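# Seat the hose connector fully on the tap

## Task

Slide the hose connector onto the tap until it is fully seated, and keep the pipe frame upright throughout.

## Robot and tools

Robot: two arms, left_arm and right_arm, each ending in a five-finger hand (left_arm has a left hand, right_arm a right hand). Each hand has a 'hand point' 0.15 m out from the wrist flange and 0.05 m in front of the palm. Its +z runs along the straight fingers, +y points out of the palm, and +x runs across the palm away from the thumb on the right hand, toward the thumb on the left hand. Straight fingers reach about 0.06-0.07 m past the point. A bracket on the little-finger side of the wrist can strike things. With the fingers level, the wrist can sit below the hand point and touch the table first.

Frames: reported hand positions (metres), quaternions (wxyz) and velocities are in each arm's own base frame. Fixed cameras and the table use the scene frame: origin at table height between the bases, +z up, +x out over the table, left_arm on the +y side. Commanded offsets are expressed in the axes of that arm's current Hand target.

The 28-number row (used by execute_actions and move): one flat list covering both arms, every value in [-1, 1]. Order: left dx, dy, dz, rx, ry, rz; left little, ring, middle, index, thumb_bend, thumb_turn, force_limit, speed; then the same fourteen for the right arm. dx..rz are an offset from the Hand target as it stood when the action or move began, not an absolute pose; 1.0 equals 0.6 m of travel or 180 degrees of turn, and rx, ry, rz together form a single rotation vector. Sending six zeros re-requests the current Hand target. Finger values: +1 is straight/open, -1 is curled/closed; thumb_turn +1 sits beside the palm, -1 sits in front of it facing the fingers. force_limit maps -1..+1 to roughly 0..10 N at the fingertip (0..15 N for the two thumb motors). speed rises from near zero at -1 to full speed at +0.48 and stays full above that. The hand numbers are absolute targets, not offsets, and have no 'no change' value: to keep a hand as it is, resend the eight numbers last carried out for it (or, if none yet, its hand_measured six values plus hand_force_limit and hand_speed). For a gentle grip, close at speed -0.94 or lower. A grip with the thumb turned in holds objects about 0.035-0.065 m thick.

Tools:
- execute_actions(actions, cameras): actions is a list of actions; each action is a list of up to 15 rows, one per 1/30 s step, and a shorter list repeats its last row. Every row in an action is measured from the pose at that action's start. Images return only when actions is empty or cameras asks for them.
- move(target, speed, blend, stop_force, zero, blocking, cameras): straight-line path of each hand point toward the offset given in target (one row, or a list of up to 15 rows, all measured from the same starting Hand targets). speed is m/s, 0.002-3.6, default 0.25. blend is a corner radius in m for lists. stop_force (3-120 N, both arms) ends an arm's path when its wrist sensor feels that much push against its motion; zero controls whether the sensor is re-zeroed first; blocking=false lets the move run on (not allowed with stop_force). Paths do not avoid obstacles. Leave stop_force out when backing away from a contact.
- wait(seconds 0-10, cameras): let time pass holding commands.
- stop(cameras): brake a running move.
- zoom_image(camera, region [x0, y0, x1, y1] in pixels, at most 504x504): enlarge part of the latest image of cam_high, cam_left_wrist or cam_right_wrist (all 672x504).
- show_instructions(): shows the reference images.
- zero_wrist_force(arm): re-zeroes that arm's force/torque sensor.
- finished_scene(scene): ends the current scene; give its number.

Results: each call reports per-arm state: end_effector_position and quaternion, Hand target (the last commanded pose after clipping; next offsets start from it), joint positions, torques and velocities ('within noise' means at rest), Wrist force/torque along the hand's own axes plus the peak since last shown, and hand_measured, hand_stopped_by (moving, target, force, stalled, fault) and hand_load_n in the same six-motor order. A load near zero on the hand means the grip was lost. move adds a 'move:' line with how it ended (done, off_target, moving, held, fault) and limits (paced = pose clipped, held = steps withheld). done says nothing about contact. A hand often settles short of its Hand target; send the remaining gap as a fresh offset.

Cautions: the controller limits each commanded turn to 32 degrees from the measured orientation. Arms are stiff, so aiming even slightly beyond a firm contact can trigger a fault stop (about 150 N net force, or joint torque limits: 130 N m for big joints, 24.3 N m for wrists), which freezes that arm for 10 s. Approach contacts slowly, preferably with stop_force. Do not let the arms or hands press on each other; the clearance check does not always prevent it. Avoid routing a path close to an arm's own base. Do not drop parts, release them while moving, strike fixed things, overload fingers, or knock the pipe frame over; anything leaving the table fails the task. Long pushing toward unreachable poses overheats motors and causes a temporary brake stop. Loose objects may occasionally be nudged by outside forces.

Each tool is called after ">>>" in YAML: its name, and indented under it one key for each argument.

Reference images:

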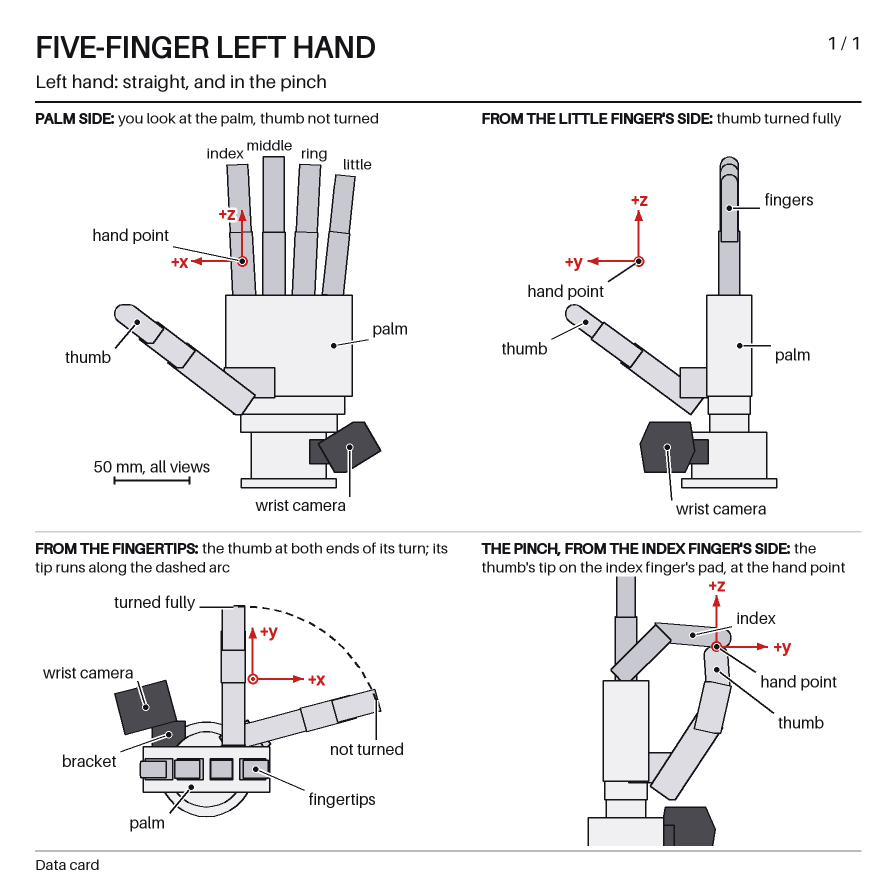

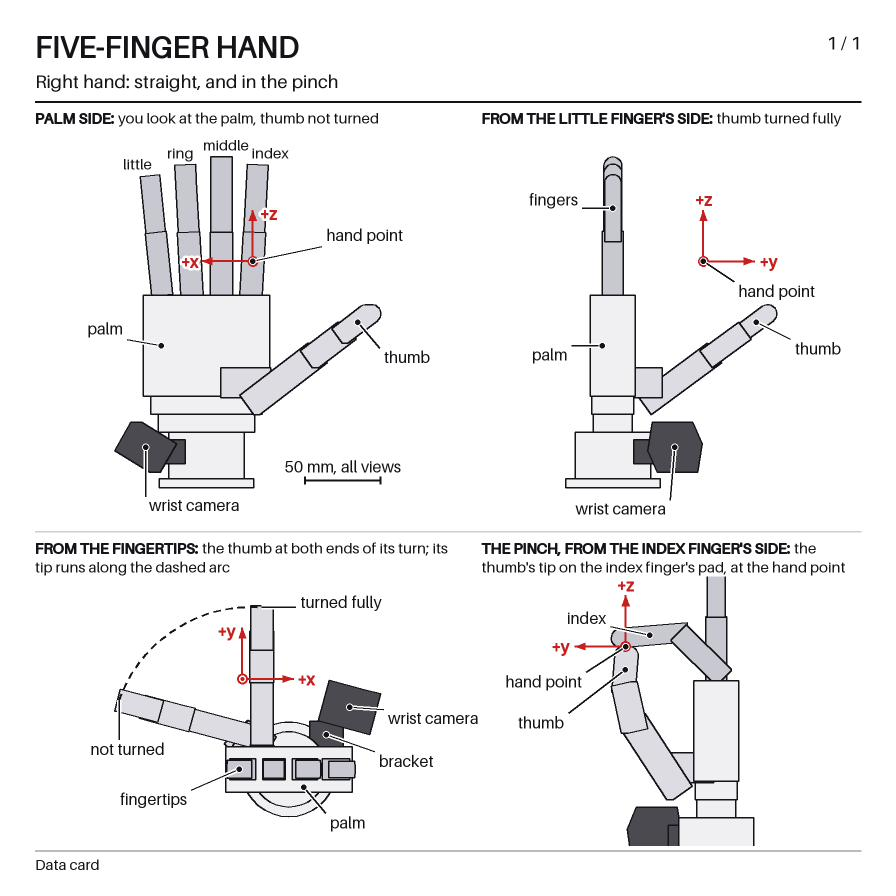

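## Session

Task was done. Now scene 2.

>>> execute_actions:
  actions: []

>>> zoom_image:
  camera: "cam_high"
  region: [200, 150, 460, 350]

Scene clock: 0.00 s.
left_arm: end_effector_position=(+0.2059, +0.1482, +0.1337) hand_measured=(+1.000, +1.000, +1.000, +1.000, +1.000, +1.000) hand_load_n=(+0.0, +0.0, +0.0, +0.0, +0.0, +0.0) hand_stopped_by=(target, target, target, target, target, target) hand_force_limit=0.00 hand_speed=-0.80 end_effector_quat_wxyz=(+0.031, +0.877, -0.479, -0.015) | right_arm: end_effector_position=(+0.4377, -0.2950, +0.1823) hand_measured=(+1.000, +1.000, +1.000, +1.000, +1.000, +1.000) hand_load_n=(+0.0, +0.0, +0.0, +0.0, +0.0, +0.0) hand_stopped_by=(target, target, target, target, target, target) hand_force_limit=0.00 hand_speed=-0.80 end_effector_quat_wxyz=(-0.064, +0.889, +0.358, +0.277)
Joint positions: left_arm=[4.259 -1.743 -1.958 2.07 -1.604 3.686] | right_arm=[-1.109 -1.194 1.625 1.236 1.001 -0.333]
Joint velocities: within noise
Joint torques (N m): no reading
Wrist force (N): no reading
Wrist torque (N m): no reading
Wrist force, peak (N): no reading
Hand target: left_arm +0.2059, +0.1482, +0.1337; +0.031, +0.877, -0.479, -0.015 | right_arm +0.4377, -0.2950, +0.1823; -0.064, +0.889, +0.358, +0.277

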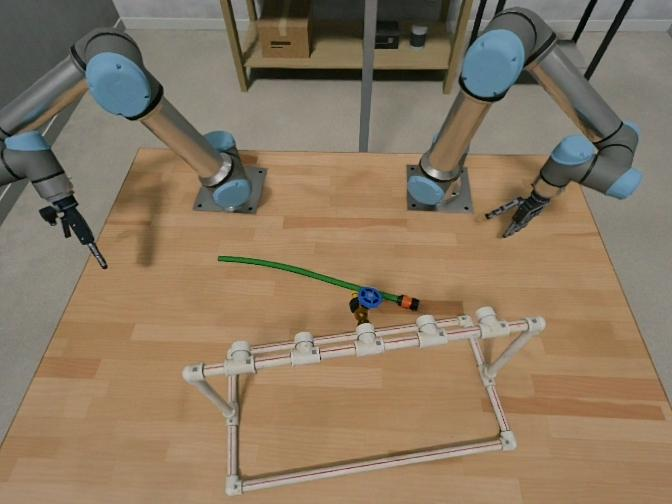

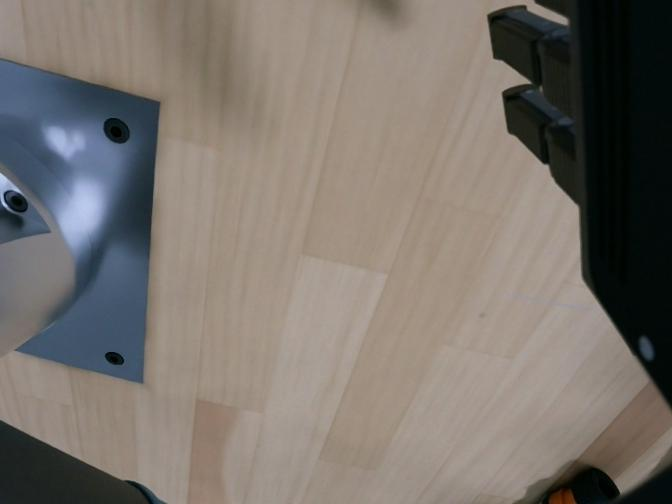

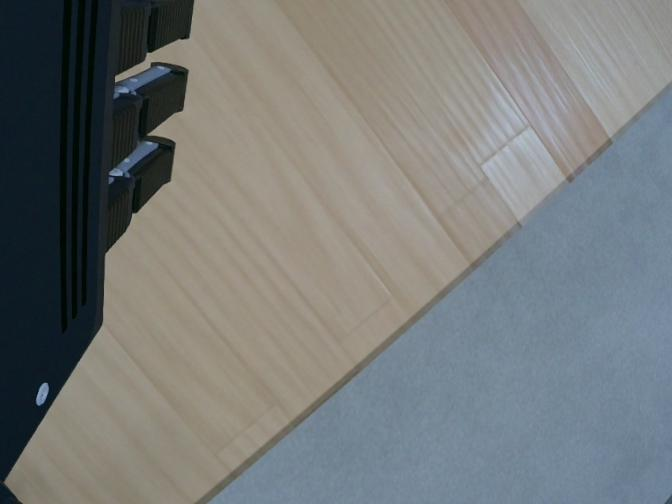

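Scaled by 1.938 from the camera's 672x504 image, which has a finer 960x720 frame.

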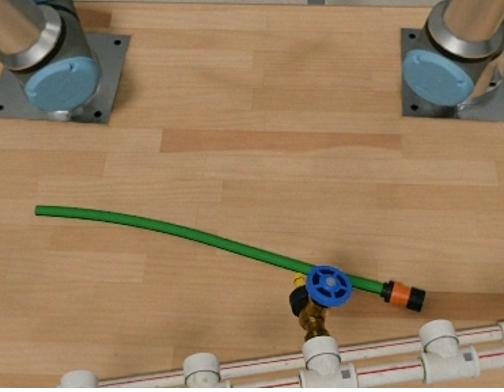

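>>> move:
  target: [0.1488,-0.3517,-0.552,0.3924,0.1291,0.2009,1,1,1,1,1,1,0,-0.5,0.5787,-0.5407,-0.0163,-0.0397,0.1685,0.3504,0.4,0.4,0.4,0.4,0.5,-1,0,-0.5]
  speed: 0.45

Scene clock: 173.40 s.
left_arm: end_effector_position=(+0.4498, +0.2003, +0.4498) hand_measured=(+1.000, +1.000, +1.000, +1.000, +1.000, +1.000) hand_load_n=(+0.0, +0.0, +0.0, +0.0, +0.0, +0.0) hand_stopped_by=(target, target, target, target, target, target) hand_force_limit=0.00 hand_speed=-0.50 end_effector_quat_wxyz=(+0.379, -0.541, +0.616, -0.431) | right_arm: end_effector_position=(+0.4197, +0.1492, +0.3503) hand_measured=(+0.400, +0.400, +0.400, +0.400, +0.500, -1.000) hand_load_n=(+0.0, +0.0, +0.0, +0.0, +0.0, +0.5) hand_stopped_by=(target, target, target, target, target, target) hand_force_limit=0.00 hand_speed=-0.50 end_effector_quat_wxyz=(-0.233, +0.847, -0.198, +0.435)
Joint positions: left_arm=[4.348 -1.626 -1.364 1.989 -0.419 4.102] | right_arm=[-0.031 -1.819 1.71 0.667 1.322 2.139]
Joint torques (N m): left_arm=[10.61 19.97 24.01 -1.6 2.35 1.7] | right_arm=[9.33 -20.65 -10.43 -2.16 1.55 2.65]
Wrist force (N): left_arm=[-0.7 -0.7 0.1] | right_arm=[0.3 1.3 0.0]
Wrist torque (N m): left_arm=[0.05 0.09 -0.10] | right_arm=[0.19 -0.10 -0.05]
Wrist force, peak (N): left_arm=[-0.9 -1.8 0.0] | right_arm=[0.5 1.7 0.5]
Hand target: left_arm +0.4498, +0.2003, +0.4498; +0.379, -0.541, +0.616, -0.430 | right_arm +0.4197, +0.1492, +0.3503; -0.233, +0.847, -0.198, +0.435
Off the commanded pose: left_arm 0.000 m, 0 deg | right_arm 0.000 m, 0 deg.
move: done

>>> move:
  target: [0,0,0,0,0,0,1,1,1,1,1,1,0,-0.5,-0.5212,-0.4352,0.152,-0.0399,0.1689,0.3502,0.4,0.4,0.4,0.4,0.5,-1,0,-0.5]
  speed: 0.4
  cameras: ["cam_high","cam_right_wrist"]

Scene clock: 187.33 s.
left_arm: end_effector_position=(+0.4498, +0.2003, +0.4498) hand_measured=(+1.000, +1.000, +1.000, +1.000, +1.000, +1.000) hand_load_n=(+0.0, +0.0, +0.0, +0.0, +0.0, -0.5) hand_stopped_by=(target, target, target, target, target, target) hand_force_limit=0.00 hand_speed=-0.50 end_effector_quat_wxyz=(+0.379, -0.541, +0.616, -0.430) | right_arm: end_effector_position=(+0.3606, +0.5501, +0.2499) hand_measured=(+0.400, +0.400, +0.400, +0.400, +0.500, -1.000) hand_load_n=(+0.0, +0.0, +0.0, +0.0, +0.0, +0.0) hand_stopped_by=(target, target, target, target, target, target) hand_force_limit=0.00 hand_speed=-0.50 end_effector_quat_wxyz=(+0.316, -0.495, +0.683, -0.435)
Joint positions: left_arm=[4.348 -1.626 -1.364 1.989 -0.419 4.102] | right_arm=[1.081 -0.813 0.881 1.148 2.674 4.319]
Joint torques (N m): left_arm=[9.79 16.52 24.83 -0.28 2.12 -1.96] | right_arm=[-2.03 -45.04 -22.59 3.68 -0.11 1.82]
Wrist force (N): left_arm=[-0.6 -0.7 -0.1] | right_arm=[0.6 1.1 0.5]
Wrist torque (N m): left_arm=[0.06 0.08 -0.10] | right_arm=[0.12 -0.12 0.09]
Wrist force, peak (N): left_arm=[-0.6 -1.0 0.0] | right_arm=[1.5 2.3 0.0]
Hand target: left_arm +0.4498, +0.2003, +0.4498; +0.379, -0.541, +0.616, -0.430 | right_arm +0.3606, +0.5501, +0.2499; +0.316, -0.495, +0.683, -0.435
Off the commanded pose: left_arm 0.000 m, 0 deg | right_arm 0.000 m, 0 deg.
move: done
Images, in order (width x height): cam_high 672x504, cam_right_wrist 672x504.

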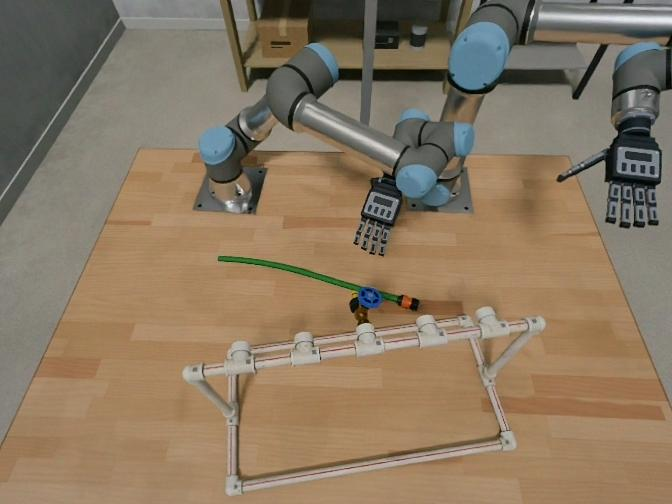

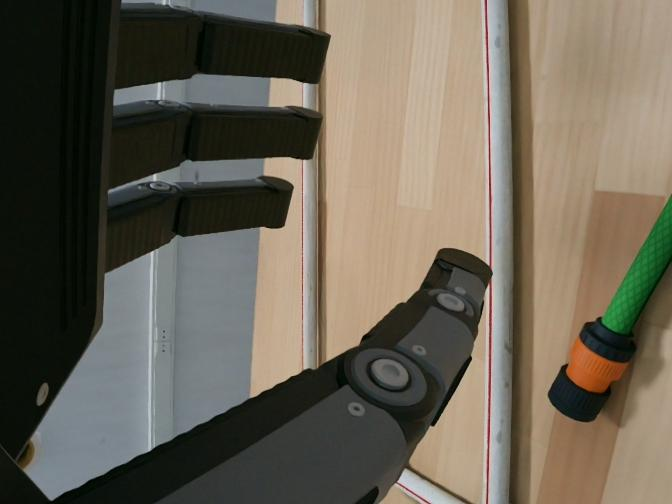

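>>> move:
  target: [0,0,0,0,0,0,1,1,1,1,1,1,0,-0.5,-0.1994,0.227,0.105,0,-0.0201,-0.0094,0.4,0.4,0.4,0.4,0.5,-1,0,-0.5]
  speed: 0.25
  cameras: ["cam_high","cam_right_wrist"]

>>> zoom_image:
  camera: "cam_high"
  region: [330, 210, 480, 330]

Scene clock: 210.67 s.
left_arm: end_effector_position=(+0.4498, +0.2003, +0.4498) hand_measured=(+1.000, +1.000, +1.000, +1.000, +1.000, +1.000) hand_load_n=(-0.5, +0.0, +0.0, +0.0, +0.0, +0.0) hand_stopped_by=(target, target, target, target, target, target) hand_force_limit=0.00 hand_speed=-0.50 end_effector_quat_wxyz=(+0.379, -0.541, +0.616, -0.430) | right_arm: end_effector_position=(+0.3974, +0.6641, +0.0999) hand_measured=(+0.400, +0.400, +0.400, +0.400, +0.500, -1.000) hand_load_n=(+0.0, +0.0, +0.0, +0.0, +0.0, +0.0) hand_stopped_by=(target, target, target, target, target, target) hand_force_limit=0.00 hand_speed=-0.50 end_effector_quat_wxyz=(+0.331, -0.518, +0.665, -0.424) end_effector_velocity=(+0.000, +0.001, +0.000) end_effector_angular_velocity=(+0.000, -0.001, +0.002)
Joint positions: left_arm=[4.348 -1.626 -1.364 1.989 -0.419 4.102] | right_arm=[1.105 -0.371 0.407 1.096 2.656 4.226]
Joint velocities: left_arm=[within noise] | right_arm=[0 -0.001 0.001 -0.005 0 -0.004]
Joint torques (N m): left_arm=[8.7 17.35 25.25 -0.19 1.8 -2.05] | right_arm=[8.34 -67.9 -6.59 -0.69 1.86 -2.66]
Wrist force (N): left_arm=[-0.5 -0.8 -0.1] | right_arm=[1.0 1.4 0.6]
Wrist torque (N m): left_arm=[0.04 0.05 -0.08] | right_arm=[0.14 -0.16 0.01]
Wrist force, peak (N): left_arm=[-0.6 -0.9 -0.1] | right_arm=[-0.3 3.5 1.0]
Hand target: left_arm +0.4498, +0.2003, +0.4498; +0.379, -0.541, +0.616, -0.430 | right_arm +0.3974, +0.6641, +0.1000; +0.331, -0.518, +0.665, -0.424
Off the commanded pose: left_arm 0.000 m, 0 deg | right_arm 0.000 m, 0 deg.
move: done
Images, in order (width x height): cam_high 672x504, cam_right_wrist 672x504.

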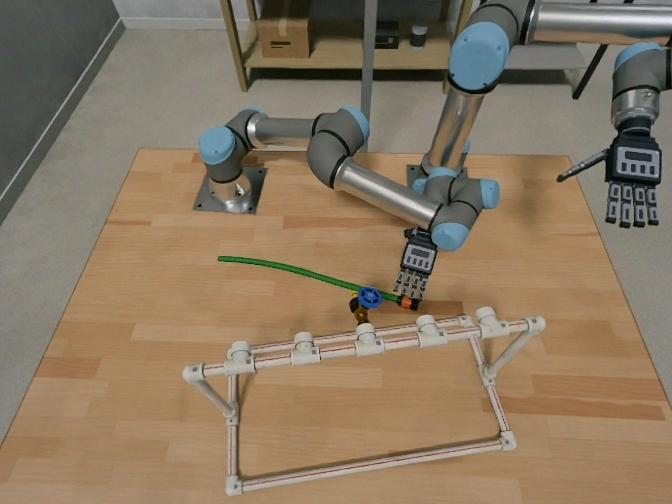

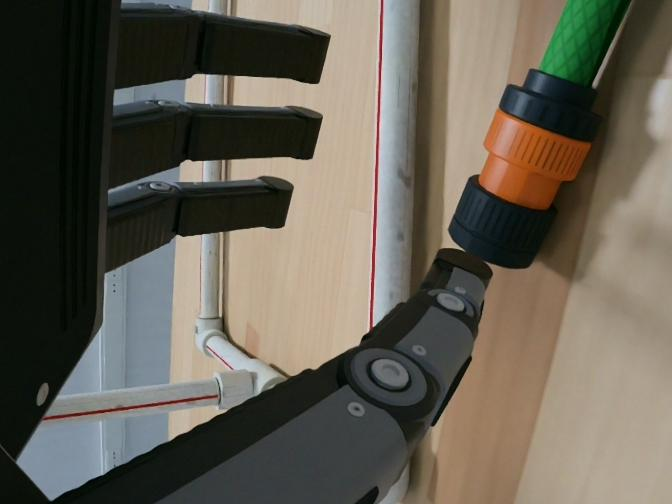

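Scaled by 3.360 from the camera's 672x504 image, which has a finer 960x720 frame.

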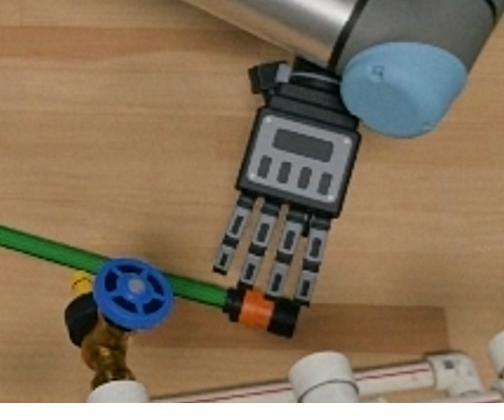

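>>> move:
  target:
    - [0,0,0,0,0,0,1,1,1,1,1,1,0,-0.5,0.0228,0.0248,0.0252,0,-0.0126,-0.0058,0.4,0.4,0.4,0.4,0.5,-1,0,-0.5]
    - [0,0,0,0,0,0,1,1,1,1,1,1,0,-0.5,0.0229,0.1118,0.0655,0,-0.0126,-0.0058,0.4,0.4,0.4,0.4,0.5,-1,0,-0.5]
  speed: 0.12
  blend: [0.005,0]
  cameras: ["cam_high","cam_right_wrist"]

Scene clock: 238.87 s.
left_arm: end_effector_position=(+0.4498, +0.2003, +0.4498) hand_measured=(+1.000, +1.000, +1.000, +1.000, +1.000, +1.000) hand_load_n=(+0.0, +0.0, +0.0, +0.0, +0.0, +0.0) hand_stopped_by=(target, target, target, target, target, target) hand_force_limit=0.00 hand_speed=-0.50 end_effector_quat_wxyz=(+0.379, -0.541, +0.616, -0.430) | right_arm: end_effector_position=(+0.4009, +0.6482, +0.0763) hand_measured=(+0.400, +0.400, +0.400, +0.400, +0.500, -1.000) hand_load_n=(+0.0, +0.0, +0.0, -0.5, +0.0, +0.0) hand_stopped_by=(target, target, target, target, target, target) hand_force_limit=0.00 hand_speed=-0.50 end_effector_quat_wxyz=(+0.336, -0.532, +0.655, -0.418)
Joint positions: left_arm=[4.348 -1.626 -1.364 1.989 -0.419 4.102] | right_arm=[1.085 -0.478 0.66 0.866 2.63 4.124]
Joint torques (N m): left_arm=[9.21 16.79 24.61 -0.22 1.53 -2.11] | right_arm=[3.38 -46.35 -25.49 1.76 2.57 2.35]
Wrist force (N): left_arm=[-0.6 -0.7 -0.1] | right_arm=[1.0 1.2 0.3]
Wrist torque (N m): left_arm=[0.07 0.07 -0.10] | right_arm=[0.14 -0.14 0.00]
Wrist force, peak (N): left_arm=[-0.6 -1.0 0.1] | right_arm=[1.9 6.6 2.6]
Hand target: left_arm +0.4498, +0.2003, +0.4498; +0.379, -0.541, +0.616, -0.430 | right_arm +0.4009, +0.6482, +0.0762; +0.336, -0.532, +0.655, -0.418 (not the last commanded pose)
Off the commanded pose: left_arm 0.000 m, 0 deg | right_arm 0.054 m, 1 deg.
move: held (right_arm; a check stopped the path); path passed 1 of 2 targets; limits=held
pose unreachable (right arm): on one or more control steps of this call, first in action 0 (counted from 0), this arm could not follow its commanded pose, so it was not sent that pose on those steps. It may still have moved: this result reports where it is.
cause: moving toward the commanded pose would bring a part of the arm too close to another arm (a part of this arm just beyond joint 5 (wrist 2) and a part of the left arm just beyond its joint 2 (shoulder lift), where that arm would come to rest).
Images, in order (width x height): cam_high 672x504, cam_right_wrist 672x504.

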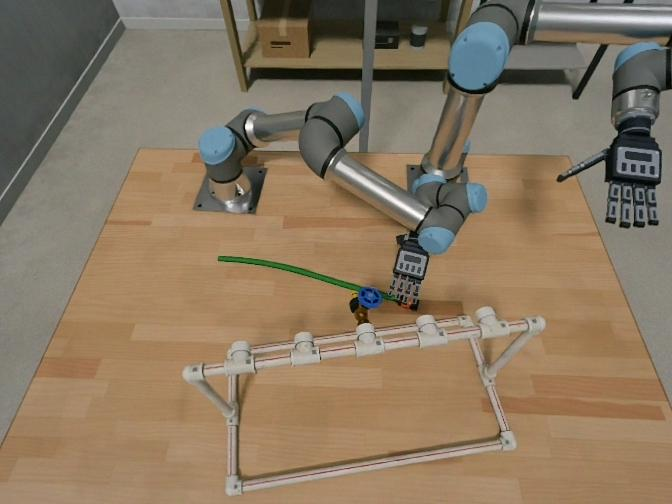

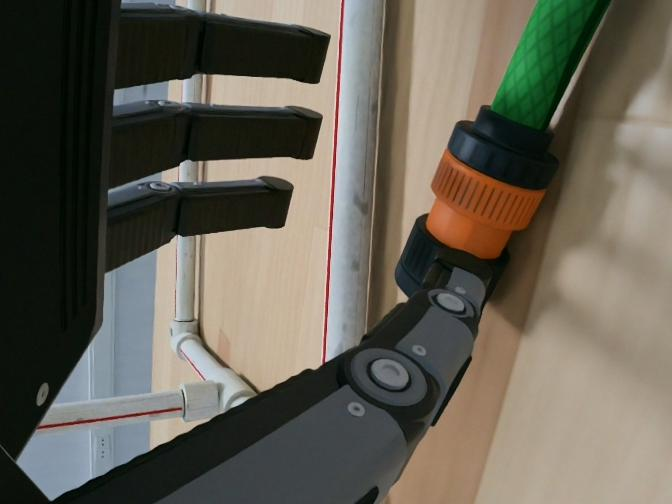

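>>> move:
  target: [0.3557,-0.0951,0.2127,0,0,0,1,1,1,1,1,1,0,-0.5,0,0,0,0,0,0,0.4,0.4,0.4,0.4,0.5,-1,0,-0.5]
  speed: 0.35

>>> move:
  target: [0,0,0,0,0,0,1,1,1,1,1,1,0,-0.5,0,0.0807,0.0375,0,0,0,0.4,0.4,0.4,0.4,0.5,-1,0,-0.5]
  speed: 0.1
  stop_force: 8
  cameras: ["cam_high","cam_right_wrist"]

>>> zoom_image:
  camera: "cam_high"
  region: [330, 210, 480, 330]

Scene clock: 295.13 s.
left_arm: end_effector_position=(+0.5607, -0.0292, +0.4596) hand_measured=(+1.000, +1.000, +1.000, +1.000, +1.000, +1.000) hand_load_n=(+0.0, +0.0, +0.0, +0.0, +0.0, +0.0) hand_stopped_by=(target, target, target, target, target, target) hand_force_limit=0.00 hand_speed=-0.50 end_effector_quat_wxyz=(+0.379, -0.541, +0.616, -0.430) | right_arm: end_effector_position=(+0.4009, +0.6482, +0.0762) hand_measured=(+0.400, +0.400, +0.400, +0.400, +0.500, -1.000) hand_load_n=(+0.0, +0.0, +0.0, +0.0, +0.0, +0.0) hand_stopped_by=(target, target, target, target, target, target) hand_force_limit=0.00 hand_speed=-0.50 end_effector_quat_wxyz=(+0.336, -0.532, +0.655, -0.418)
Joint positions: left_arm=[3.61 -1.546 -1.322 2.453 -1.014 3.371] | right_arm=[1.085 -0.478 0.66 0.866 2.63 4.124]
Joint torques (N m): left_arm=[-10.71 17.46 17.32 1.48 -0.95 -1.72] | right_arm=[7.72 -44.25 -6.37 -0.53 2.95 2.33]
Wrist force (N): left_arm=[-0.2 -0.5 0.5] | right_arm=[0.9 1.4 0.5]
Wrist torque (N m): left_arm=[0.07 0.07 -0.08] | right_arm=[0.14 -0.14 0.00]
Wrist force, peak (N): left_arm=[-2.4 0.1 -0.8] | right_arm=[1.0 1.8 0.7]
Hand target: left_arm +0.5607, -0.0292, +0.4596; +0.379, -0.541, +0.616, -0.430 | right_arm +0.4009, +0.6482, +0.0762; +0.336, -0.532, +0.655, -0.418
Off the commanded pose: left_arm 0.000 m, 0 deg | right_arm 0.000 m, 0 deg.
move: done

Scene clock: 296.77 s.
left_arm: end_effector_position=(+0.5607, -0.0292, +0.4596) hand_measured=(+1.000, +1.000, +1.000, +1.000, +1.000, +1.000) hand_load_n=(+0.0, +0.0, +0.0, +0.0, +0.0, -0.5) hand_stopped_by=(target, target, target, target, target, target) hand_force_limit=0.00 hand_speed=-0.50 end_effector_quat_wxyz=(+0.379, -0.541, +0.616, -0.430) | right_arm: end_effector_position=(+0.4007, +0.6480, +0.0228) hand_measured=(+0.400, +0.400, +0.400, +0.400, +0.500, -1.000) hand_load_n=(+0.0, +0.0, +0.0, +0.0, +0.5, +0.0) hand_stopped_by=(target, target, target, target, target, target) hand_force_limit=0.00 hand_speed=-0.50 end_effector_quat_wxyz=(+0.336, -0.532, +0.655, -0.418)
Joint positions: left_arm=[3.61 -1.546 -1.322 2.453 -1.014 3.371] | right_arm=[1.085 -0.433 0.711 0.771 2.63 4.124]
Joint torques (N m): left_arm=[-10.09 14.27 24.88 1.85 -0.69 -2.36] | right_arm=[-0.57 -67.9 -26.43 1.89 0.01 -1.43]
Wrist force (N): left_arm=[-0.6 -0.6 0.4] | right_arm=[1.0 1.4 0.6]
Wrist torque (N m): left_arm=[0.09 0.12 -0.09] | right_arm=[0.14 -0.15 0.06]
Wrist force, peak (N): left_arm=[-0.6 -1.1 0.7] | right_arm=[0.7 2.5 0.7]
Hand target: left_arm +0.5607, -0.0292, +0.4596; +0.379, -0.541, +0.616, -0.430 | right_arm +0.4007, +0.6480, +0.0228; +0.336, -0.532, +0.655, -0.418
Off the commanded pose: left_arm 0.000 m, 0 deg | right_arm 0.000 m, 0 deg.
move: done
Images, in order (width x height): cam_high 672x504, cam_right_wrist 672x504.

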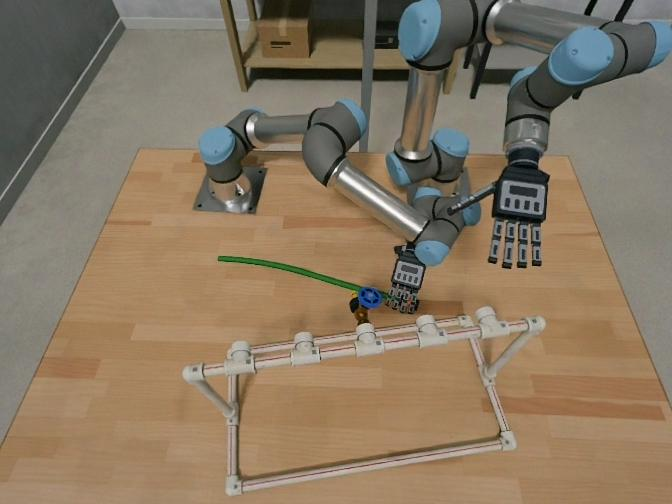

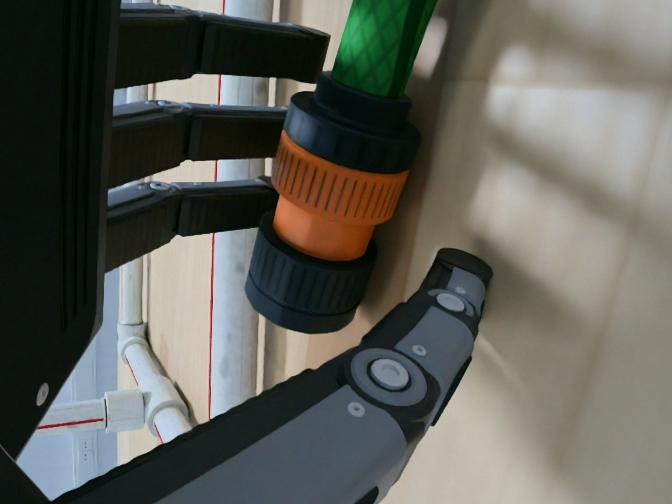

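Scaled by 3.360 from the camera's 672x504 image, which has a finer 960x720 frame.

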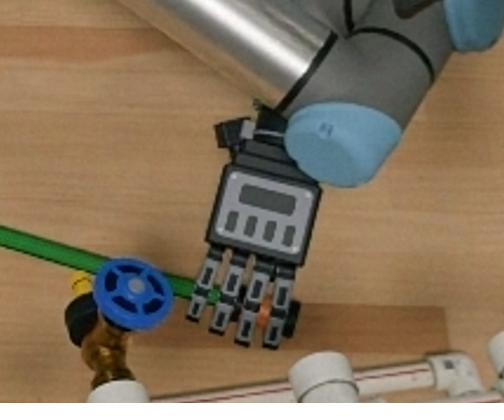

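>>> move:
  target: [0,0,0,0,0,0,1,1,1,1,1,1,0,-0.5,0,0,0,0,0,0,-0.4,-0.4,-0.3,-0.3,-0.2,-1,-0.2,-0.85]
  speed: 0.1

>>> move:
  target: [0,0,0,0,0,0,1,1,1,1,1,1,0,-0.5,0,0,0,0,0,0,-0.5,-0.5,-0.4,-0.4,-0.3,-1,0.4,-0.85]
  speed: 0.1
  cameras: ["cam_right_wrist"]

Scene clock: 303.43 s.
left_arm: end_effector_position=(+0.5607, -0.0292, +0.4596) hand_measured=(+1.000, +1.000, +1.000, +1.000, +1.000, +1.000) hand_load_n=(+0.0, -0.5, +0.0, +0.0, +0.0, +0.0) hand_stopped_by=(target, target, target, target, target, target) hand_force_limit=0.00 hand_speed=-0.50 end_effector_quat_wxyz=(+0.379, -0.541, +0.616, -0.430) | right_arm: end_effector_position=(+0.4007, +0.6480, +0.0228) hand_measured=(-0.042, +0.068, +0.096, +0.096, +0.348, -1.000) hand_load_n=(+3.5, +0.5, +3.0, +4.5, +8.0, +4.5) hand_stopped_by=(force, force, force, force, force, target) hand_force_limit=-0.20 hand_speed=-0.85 end_effector_quat_wxyz=(+0.336, -0.532, +0.655, -0.418)
Joint positions: left_arm=[3.61 -1.546 -1.322 2.453 -1.014 3.371] | right_arm=[1.085 -0.433 0.711 0.771 2.63 4.124]
Joint torques (N m): left_arm=[-9.31 14.33 24.96 1.56 -0.69 -2.2] | right_arm=[-2.66 -58.97 -23.09 0.2 0.14 1.89]
Wrist force (N): left_arm=[-0.8 -0.9 0.3] | right_arm=[1.8 -2.1 -1.2]
Wrist torque (N m): left_arm=[0.03 0.15 -0.08] | right_arm=[0.01 -0.15 0.02]
Wrist force, peak (N): left_arm=[-0.5 -0.7 0.8] | right_arm=[1.5 -2.7 -1.7]
Hand target: left_arm +0.5607, -0.0292, +0.4596; +0.379, -0.541, +0.616, -0.430 | right_arm +0.4007, +0.6480, +0.0228; +0.336, -0.532, +0.655, -0.418
Off the commanded pose: left_arm 0.000 m, 0 deg | right_arm 0.000 m, 0 deg.
move: done

Scene clock: 303.93 s.
left_arm: end_effector_position=(+0.5607, -0.0292, +0.4596) hand_measured=(+1.000, +1.000, +1.000, +1.000, +1.000, +1.000) hand_load_n=(+0.0, +0.0, +0.0, +0.0, +0.0, +0.0) hand_stopped_by=(target, target, target, target, target, target) hand_force_limit=0.00 hand_speed=-0.50 end_effector_quat_wxyz=(+0.379, -0.541, +0.616, -0.430) | right_arm: end_effector_position=(+0.4007, +0.6480, +0.0228) hand_measured=(-0.082, +0.002, +0.084, +0.086, +0.348, -1.000) hand_load_n=(+5.5, +8.5, +0.0, +6.5, +16.0, +12.0) hand_stopped_by=(force, force, force, force, force, target) hand_force_limit=0.40 hand_speed=-0.85 end_effector_quat_wxyz=(+0.336, -0.532, +0.655, -0.418)
Joint positions: left_arm=[3.61 -1.546 -1.322 2.453 -1.014 3.371] | right_arm=[1.085 -0.433 0.711 0.771 2.63 4.124]
Joint torques (N m): left_arm=[-8.94 14.78 25.01 1.9 -0.85 -2.37] | right_arm=[-3.22 -55.25 -21.71 0.31 0.15 1.79]
Wrist force (N): left_arm=[-0.5 -0.6 0.6] | right_arm=[2.8 -4.7 -2.5]
Wrist torque (N m): left_arm=[0.06 0.11 -0.08] | right_arm=[-0.12 -0.14 -0.04]
Wrist force, peak (N): left_arm=[-0.6 -0.7 0.6] | right_arm=[3.3 -7.4 -0.6]
Hand target: left_arm +0.5607, -0.0292, +0.4596; +0.379, -0.541, +0.616, -0.430 | right_arm +0.4007, +0.6480, +0.0228; +0.336, -0.532, +0.655, -0.418
Off the commanded pose: left_arm 0.000 m, 0 deg | right_arm 0.000 m, 0 deg.
move: done
Images, in order (width x height): cam_right_wrist 672x504.

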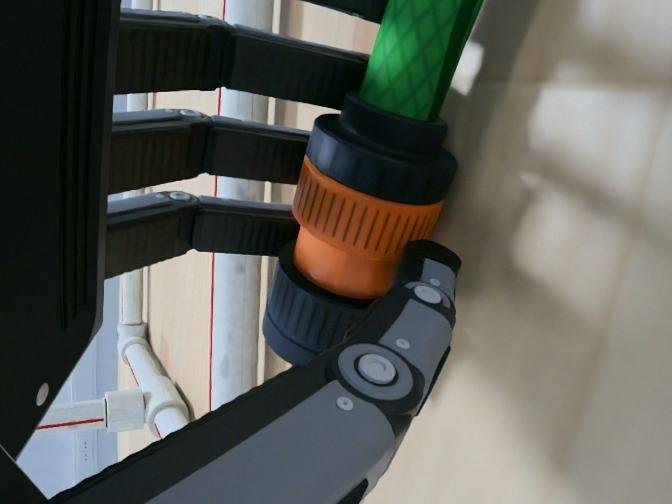

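>>> move:
  target: [0,0,0,0,0,0,1,1,1,1,1,1,0,-0.5,0,-0.1814,-0.0842,0,0,0,-0.5,-0.5,-0.4,-0.4,-0.3,-1,0.4,-0.85]
  speed: 0.12
  cameras: ["cam_high","cam_right_wrist"]

Scene clock: 322.37 s.
left_arm: end_effector_position=(+0.5607, -0.0292, +0.4596) hand_measured=(+1.000, +1.000, +1.000, +1.000, +1.000, +1.000) hand_load_n=(+0.0, +0.0, +0.0, +0.0, +0.0, +0.0) hand_stopped_by=(target, target, target, target, target, target) hand_force_limit=0.00 hand_speed=-0.50 end_effector_quat_wxyz=(+0.379, -0.541, +0.616, -0.430) | right_arm: end_effector_position=(+0.4013, +0.6484, +0.1428) hand_measured=(-0.082, +0.002, +0.084, +0.086, +0.348, -1.000) hand_load_n=(+4.5, +8.0, +0.0, +7.0, +17.0, +12.5) hand_stopped_by=(force, force, force, force, force, target) hand_force_limit=0.40 hand_speed=-0.85 end_effector_quat_wxyz=(+0.336, -0.532, +0.655, -0.418)
Joint positions: left_arm=[3.61 -1.546 -1.322 2.453 -1.014 3.371] | right_arm=[1.085 -0.507 0.546 1.008 2.63 4.124]
Joint torques (N m): left_arm=[-9.7 14.74 25.08 1.68 -0.49 -2.26] | right_arm=[0.61 -47.45 -6.06 -0.13 3.06 2.12]
Wrist force (N): left_arm=[-0.5 -0.5 0.4] | right_arm=[0.5 2.3 0.9]
Wrist torque (N m): left_arm=[0.07 0.11 -0.08] | right_arm=[0.16 -0.15 0.10]
Wrist force, peak (N): left_arm=[-0.7 -0.8 0.6] | right_arm=[2.9 -4.6 -2.8]
Hand target: left_arm +0.5607, -0.0292, +0.4596; +0.379, -0.541, +0.616, -0.430 | right_arm +0.4012, +0.6484, +0.1428; +0.336, -0.532, +0.655, -0.418
Off the commanded pose: left_arm 0.000 m, 0 deg | right_arm 0.000 m, 0 deg.
move: done
Images, in order (width x height): cam_high 672x504, cam_right_wrist 672x504.

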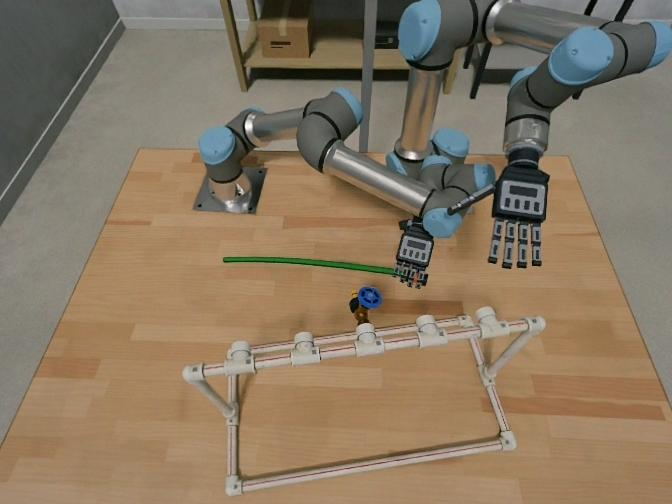

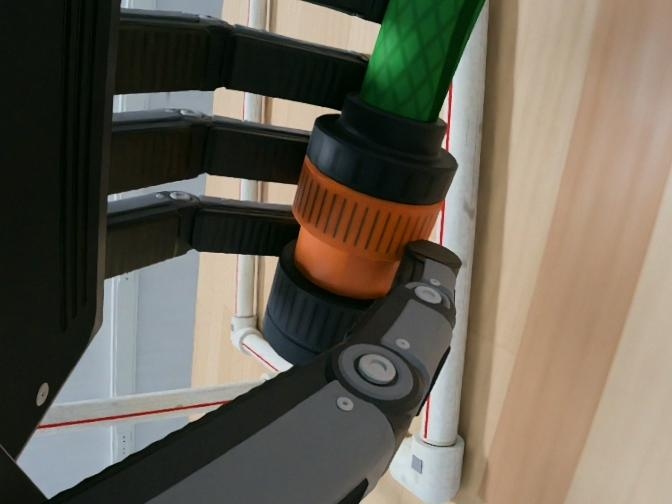

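>>> move:
  target: [0,0,0,0,0,0,1,1,1,1,1,1,0,-0.5,0.338,-0.2363,-0.1088,-0.5556,0,0,-0.5,-0.5,-0.4,-0.4,-0.3,-1,0.4,-0.85]
  speed: 0.18
  cameras: ["cam_high","cam_right_wrist"]

Scene clock: 333.30 s.
left_arm: end_effector_position=(+0.5607, -0.0292, +0.4596) hand_measured=(+1.000, +1.000, +1.000, +1.000, +1.000, +1.000) hand_load_n=(+0.0, +0.0, +0.0, +0.0, +0.0, +0.0) hand_stopped_by=(target, target, target, target, target, target) hand_force_limit=0.00 hand_speed=-0.50 end_effector_quat_wxyz=(+0.379, -0.541, +0.616, -0.430) | right_arm: end_effector_position=(+0.3861, +0.5762, +0.2004) hand_measured=(-0.082, +0.002, +0.084, +0.086, +0.348, -1.000) hand_load_n=(+5.5, +8.0, +0.0, +6.5, +17.5, +12.5) hand_stopped_by=(force, force, force, force, force, target) hand_force_limit=0.40 hand_speed=-0.85 end_effector_quat_wxyz=(+0.153, -0.610, +0.753, -0.192)
Joint positions: left_arm=[3.61 -1.546 -1.322 2.453 -1.014 3.371] | right_arm=[0.85 -0.655 0.519 1.451 2 4.145]
Joint torques (N m): left_arm=[-9.61 13.73 24.55 1.61 -0.59 -2.08] | right_arm=[7.76 -47.25 -12.58 -0.2 2.36 -0.06]
Wrist force (N): left_arm=[-0.7 -0.5 0.3] | right_arm=[0.2 1.4 1.7]
Wrist torque (N m): left_arm=[0.09 0.13 -0.09] | right_arm=[0.06 -0.12 0.18]
Wrist force, peak (N): left_arm=[-0.6 -0.8 0.6] | right_arm=[2.8 -2.5 1.9]
Hand target: left_arm +0.5607, -0.0292, +0.4596; +0.379, -0.541, +0.616, -0.430 | right_arm +0.3861, +0.5762, +0.2003; +0.153, -0.610, +0.753, -0.192 (not the last commanded pose)
Off the commanded pose: left_arm 0.000 m, 0 deg | right_arm 0.162 m, 64 deg.
move: held (right_arm; a check stopped the path); limits=held
pose unreachable (right arm): on one or more control steps of this call, first in action 0 (counted from 0), this arm could not follow its commanded pose, so it was not sent that pose on those steps. It may still have moved: this result reports where it is.
cause: moving toward the commanded pose would bring a part of the arm too close to another arm (a part of this arm just beyond joint 4 (wrist 1) and a part of the left arm just beyond its joint 6 (wrist 3), at the place that arm is still heading or pushing toward).
Images, in order (width x height): cam_high 672x504, cam_right_wrist 672x504.

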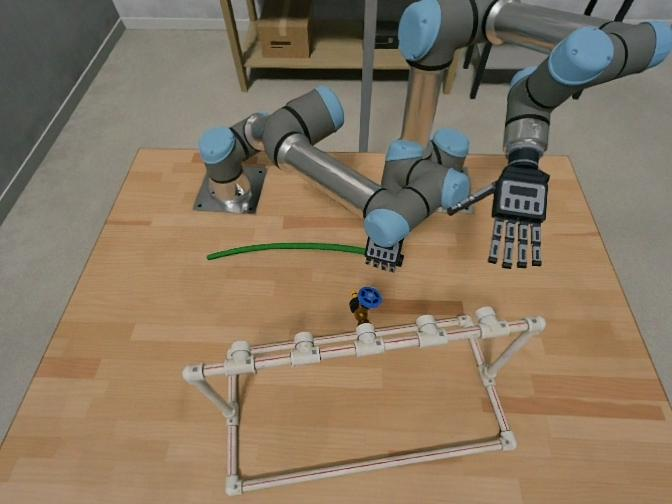

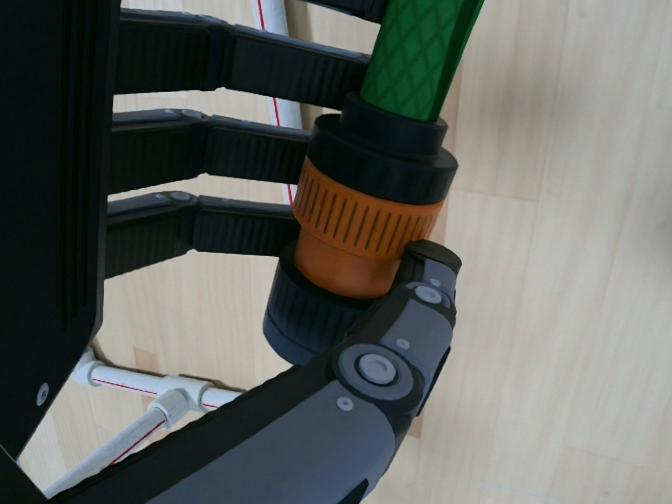

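>>> move:
  target:
    - [-0.1652,0.0075,-0.0207,0,0,0,1,1,1,1,1,1,0,-0.5,0.22,-0.04,-0.07,0,0,0,-0.5,-0.5,-0.4,-0.4,-0.3,-1,0.4,-0.85]
    - [-0.1652,0.0075,-0.0207,0,0,0,1,1,1,1,1,1,0,-0.5,0.2967,-0.0952,-0.1358,-0.3556,0,0,-0.5,-0.5,-0.4,-0.4,-0.3,-1,0.4,-0.85]
  speed: 0.2
  blend: [0.02,0]
  cameras: ["cam_high","cam_right_wrist"]

Scene clock: 347.07 s.
left_arm: end_effector_position=(+0.5604, +0.0708, +0.4597) hand_measured=(+1.000, +1.000, +1.000, +1.000, +1.000, +1.000) hand_load_n=(+0.0, -0.5, +0.0, +0.0, +0.0, +0.0) hand_stopped_by=(target, target, target, target, target, target) hand_force_limit=0.00 hand_speed=-0.50 end_effector_quat_wxyz=(+0.379, -0.541, +0.616, -0.430) | right_arm: end_effector_position=(+0.3602, +0.4000, +0.2996) hand_measured=(-0.082, +0.002, +0.084, +0.086, +0.348, -1.000) hand_load_n=(+7.0, +8.0, +0.0, +5.5, +18.0, +12.0) hand_stopped_by=(force, force, force, force, force, target) hand_force_limit=0.40 hand_speed=-0.85 end_effector_quat_wxyz=(-0.194, -0.598, +0.741, +0.237)
Joint positions: left_arm=[3.857 -1.616 -1.261 2.376 -0.793 3.51] | right_arm=[0.334 -0.732 0.81 2.044 1.267 3.601]
Joint torques (N m): left_arm=[-9.65 28.03 12.59 1.49 0.69 -2.46] | right_arm=[6.77 -61.62 -25.97 2.38 0.75 2.12]
Wrist force (N): left_arm=[-0.7 -0.8 0.3] | right_arm=[0.4 -1.5 0.2]
Wrist torque (N m): left_arm=[0.00 0.11 0.03] | right_arm=[-0.08 -0.20 0.08]
Wrist force, peak (N): left_arm=[-1.3 -0.8 0.2] | right_arm=[1.4 2.0 1.8]
Hand target: left_arm +0.5604, +0.0708, +0.4597; +0.379, -0.541, +0.616, -0.430 | right_arm +0.3602, +0.4000, +0.2997; -0.194, -0.598, +0.741, +0.237
Off the commanded pose: left_arm 0.000 m, 0 deg | right_arm 0.000 m, 0 deg.
move: done
Images, in order (width x height): cam_high 672x504, cam_right_wrist 672x504.

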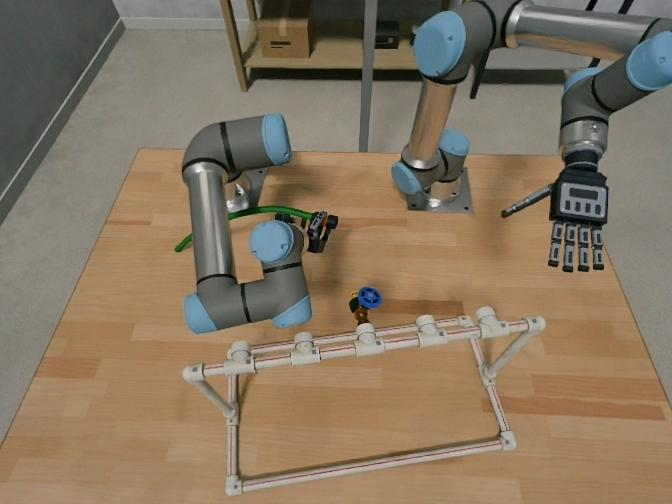

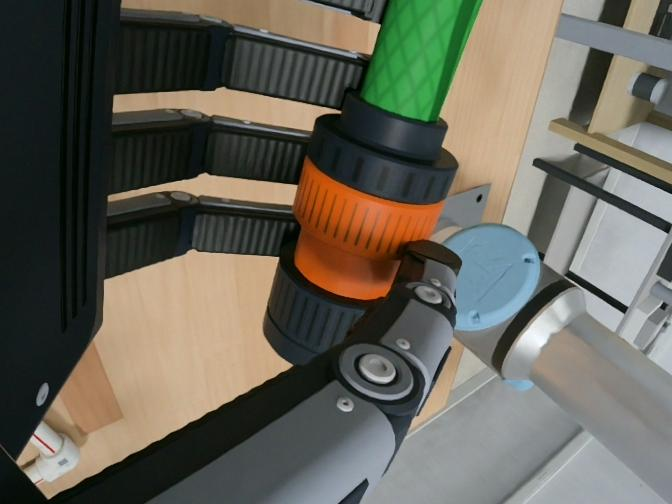

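>>> move:
  target: [0,0,0,0,0,0,1,1,1,1,1,1,0,-0.5,0,0,0,0,0,0,-0.5,-0.5,-0.4,-0.4,0.8,-1,0.4,-0.9]
  speed: 0.1
  cameras: ["cam_high","cam_right_wrist"]

Scene clock: 363.30 s.
left_arm: end_effector_position=(+0.5604, +0.0708, +0.4597) hand_measured=(+1.000, +1.000, +1.000, +1.000, +1.000, +1.000) hand_load_n=(+0.0, +0.0, +0.0, +0.0, +0.0, +0.0) hand_stopped_by=(target, target, target, target, target, target) hand_force_limit=0.00 hand_speed=-0.50 end_effector_quat_wxyz=(+0.379, -0.541, +0.616, -0.430) | right_arm: end_effector_position=(+0.3602, +0.4000, +0.2997) hand_measured=(-0.082, +0.002, +0.084, +0.084, +0.800, -1.000) hand_load_n=(+0.0, +1.5, +0.0, +0.0, +0.5, -0.5) hand_stopped_by=(force, force, force, force, target, target) hand_force_limit=0.40 hand_speed=-0.90 end_effector_quat_wxyz=(-0.194, -0.598, +0.741, +0.237)
Joint positions: left_arm=[3.857 -1.616 -1.261 2.376 -0.793 3.51] | right_arm=[0.334 -0.732 0.81 2.044 1.267 3.601]
Joint torques (N m): left_arm=[-9.62 27.09 12.03 1.24 0.6 -2.13] | right_arm=[7.34 -59.21 -25.86 4.72 -0.74 -1.38]
Wrist force (N): left_arm=[-0.7 -0.8 0.4] | right_arm=[0.5 -1.5 0.6]
Wrist torque (N m): left_arm=[-0.02 0.11 0.03] | right_arm=[-0.04 -0.15 0.16]
Wrist force, peak (N): left_arm=[-0.9 -0.8 0.5] | right_arm=[0.7 -1.9 1.0]
Hand target: left_arm +0.5604, +0.0708, +0.4597; +0.379, -0.541, +0.616, -0.430 | right_arm +0.3602, +0.4000, +0.2997; -0.194, -0.598, +0.741, +0.237
Off the commanded pose: left_arm 0.000 m, 0 deg | right_arm 0.000 m, 0 deg.
move: done
Images, in order (width x height): cam_high 672x504, cam_right_wrist 672x504.

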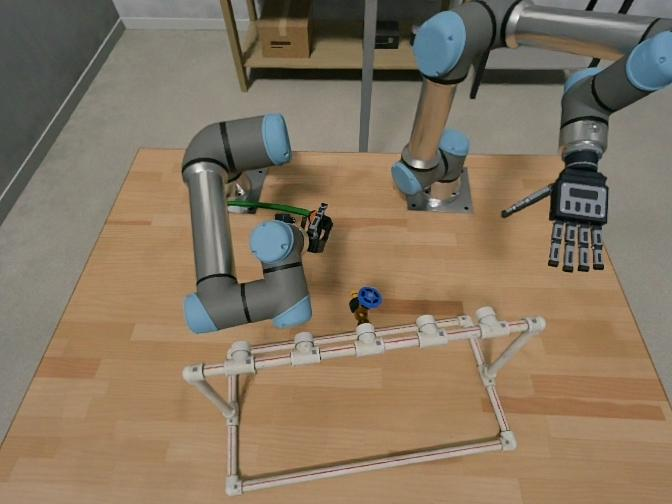

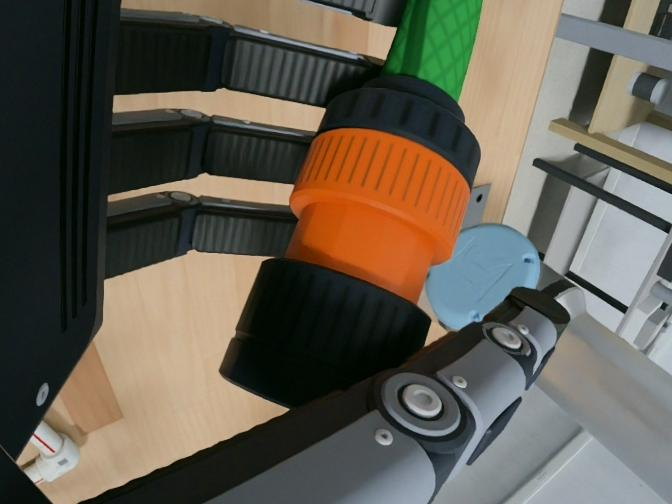

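>>> move:
  target: [0,0,0,0,0,0,1,1,1,1,1,1,0,-0.5,0.0282,0.1253,0.049,-0.1667,0,0,-0.5,-0.5,-0.4,-0.4,0.8,-1,0.4,-0.9]
  speed: 0.1
  cameras: ["cam_right_wrist"]

Scene clock: 377.57 s.
left_arm: end_effector_position=(+0.5604, +0.0708, +0.4597) hand_measured=(+1.000, +1.000, +1.000, +1.000, +1.000, +1.000) hand_load_n=(+0.0, +0.0, +0.0, +0.0, +0.0, -0.5) hand_stopped_by=(target, target, target, target, target, target) hand_force_limit=0.00 hand_speed=-0.50 end_effector_quat_wxyz=(+0.379, -0.541, +0.616, -0.430) | right_arm: end_effector_position=(+0.2801, +0.3999, +0.3197) hand_measured=(-0.082, +0.002, +0.084, +0.084, +0.800, -1.000) hand_load_n=(+0.5, +1.0, +0.0, +0.0, +1.0, -1.0) hand_stopped_by=(force, force, force, force, target, target) hand_force_limit=0.40 hand_speed=-0.90 end_effector_quat_wxyz=(-0.342, -0.528, +0.654, +0.420)
Joint positions: left_arm=[3.857 -1.616 -1.261 2.376 -0.793 3.51] | right_arm=[0.327 -0.798 1.294 2.16 1.087 3.386]
Joint torques (N m): left_arm=[-9.79 26.96 12.32 0.88 0.4 -1.97] | right_arm=[-0.71 -39.84 -23.97 0.43 1.32 2.65]
Wrist force (N): left_arm=[-0.5 -0.7 0.1] | right_arm=[0.2 -2.0 -0.6]
Wrist torque (N m): left_arm=[0.02 0.08 0.04] | right_arm=[0.01 -0.17 0.14]
Wrist force, peak (N): left_arm=[-0.7 -1.0 0.2] | right_arm=[1.0 -2.3 -0.7]
Hand target: left_arm +0.5604, +0.0708, +0.4597; +0.379, -0.541, +0.616, -0.430 | right_arm +0.2801, +0.3999, +0.3196; -0.342, -0.528, +0.654, +0.420
Off the commanded pose: left_arm 0.000 m, 0 deg | right_arm 0.000 m, 0 deg.
move: done
Images, in order (width x height): cam_right_wrist 672x504.

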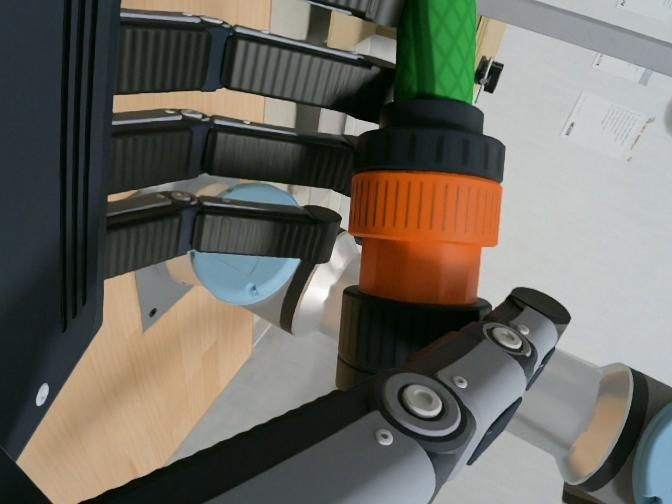

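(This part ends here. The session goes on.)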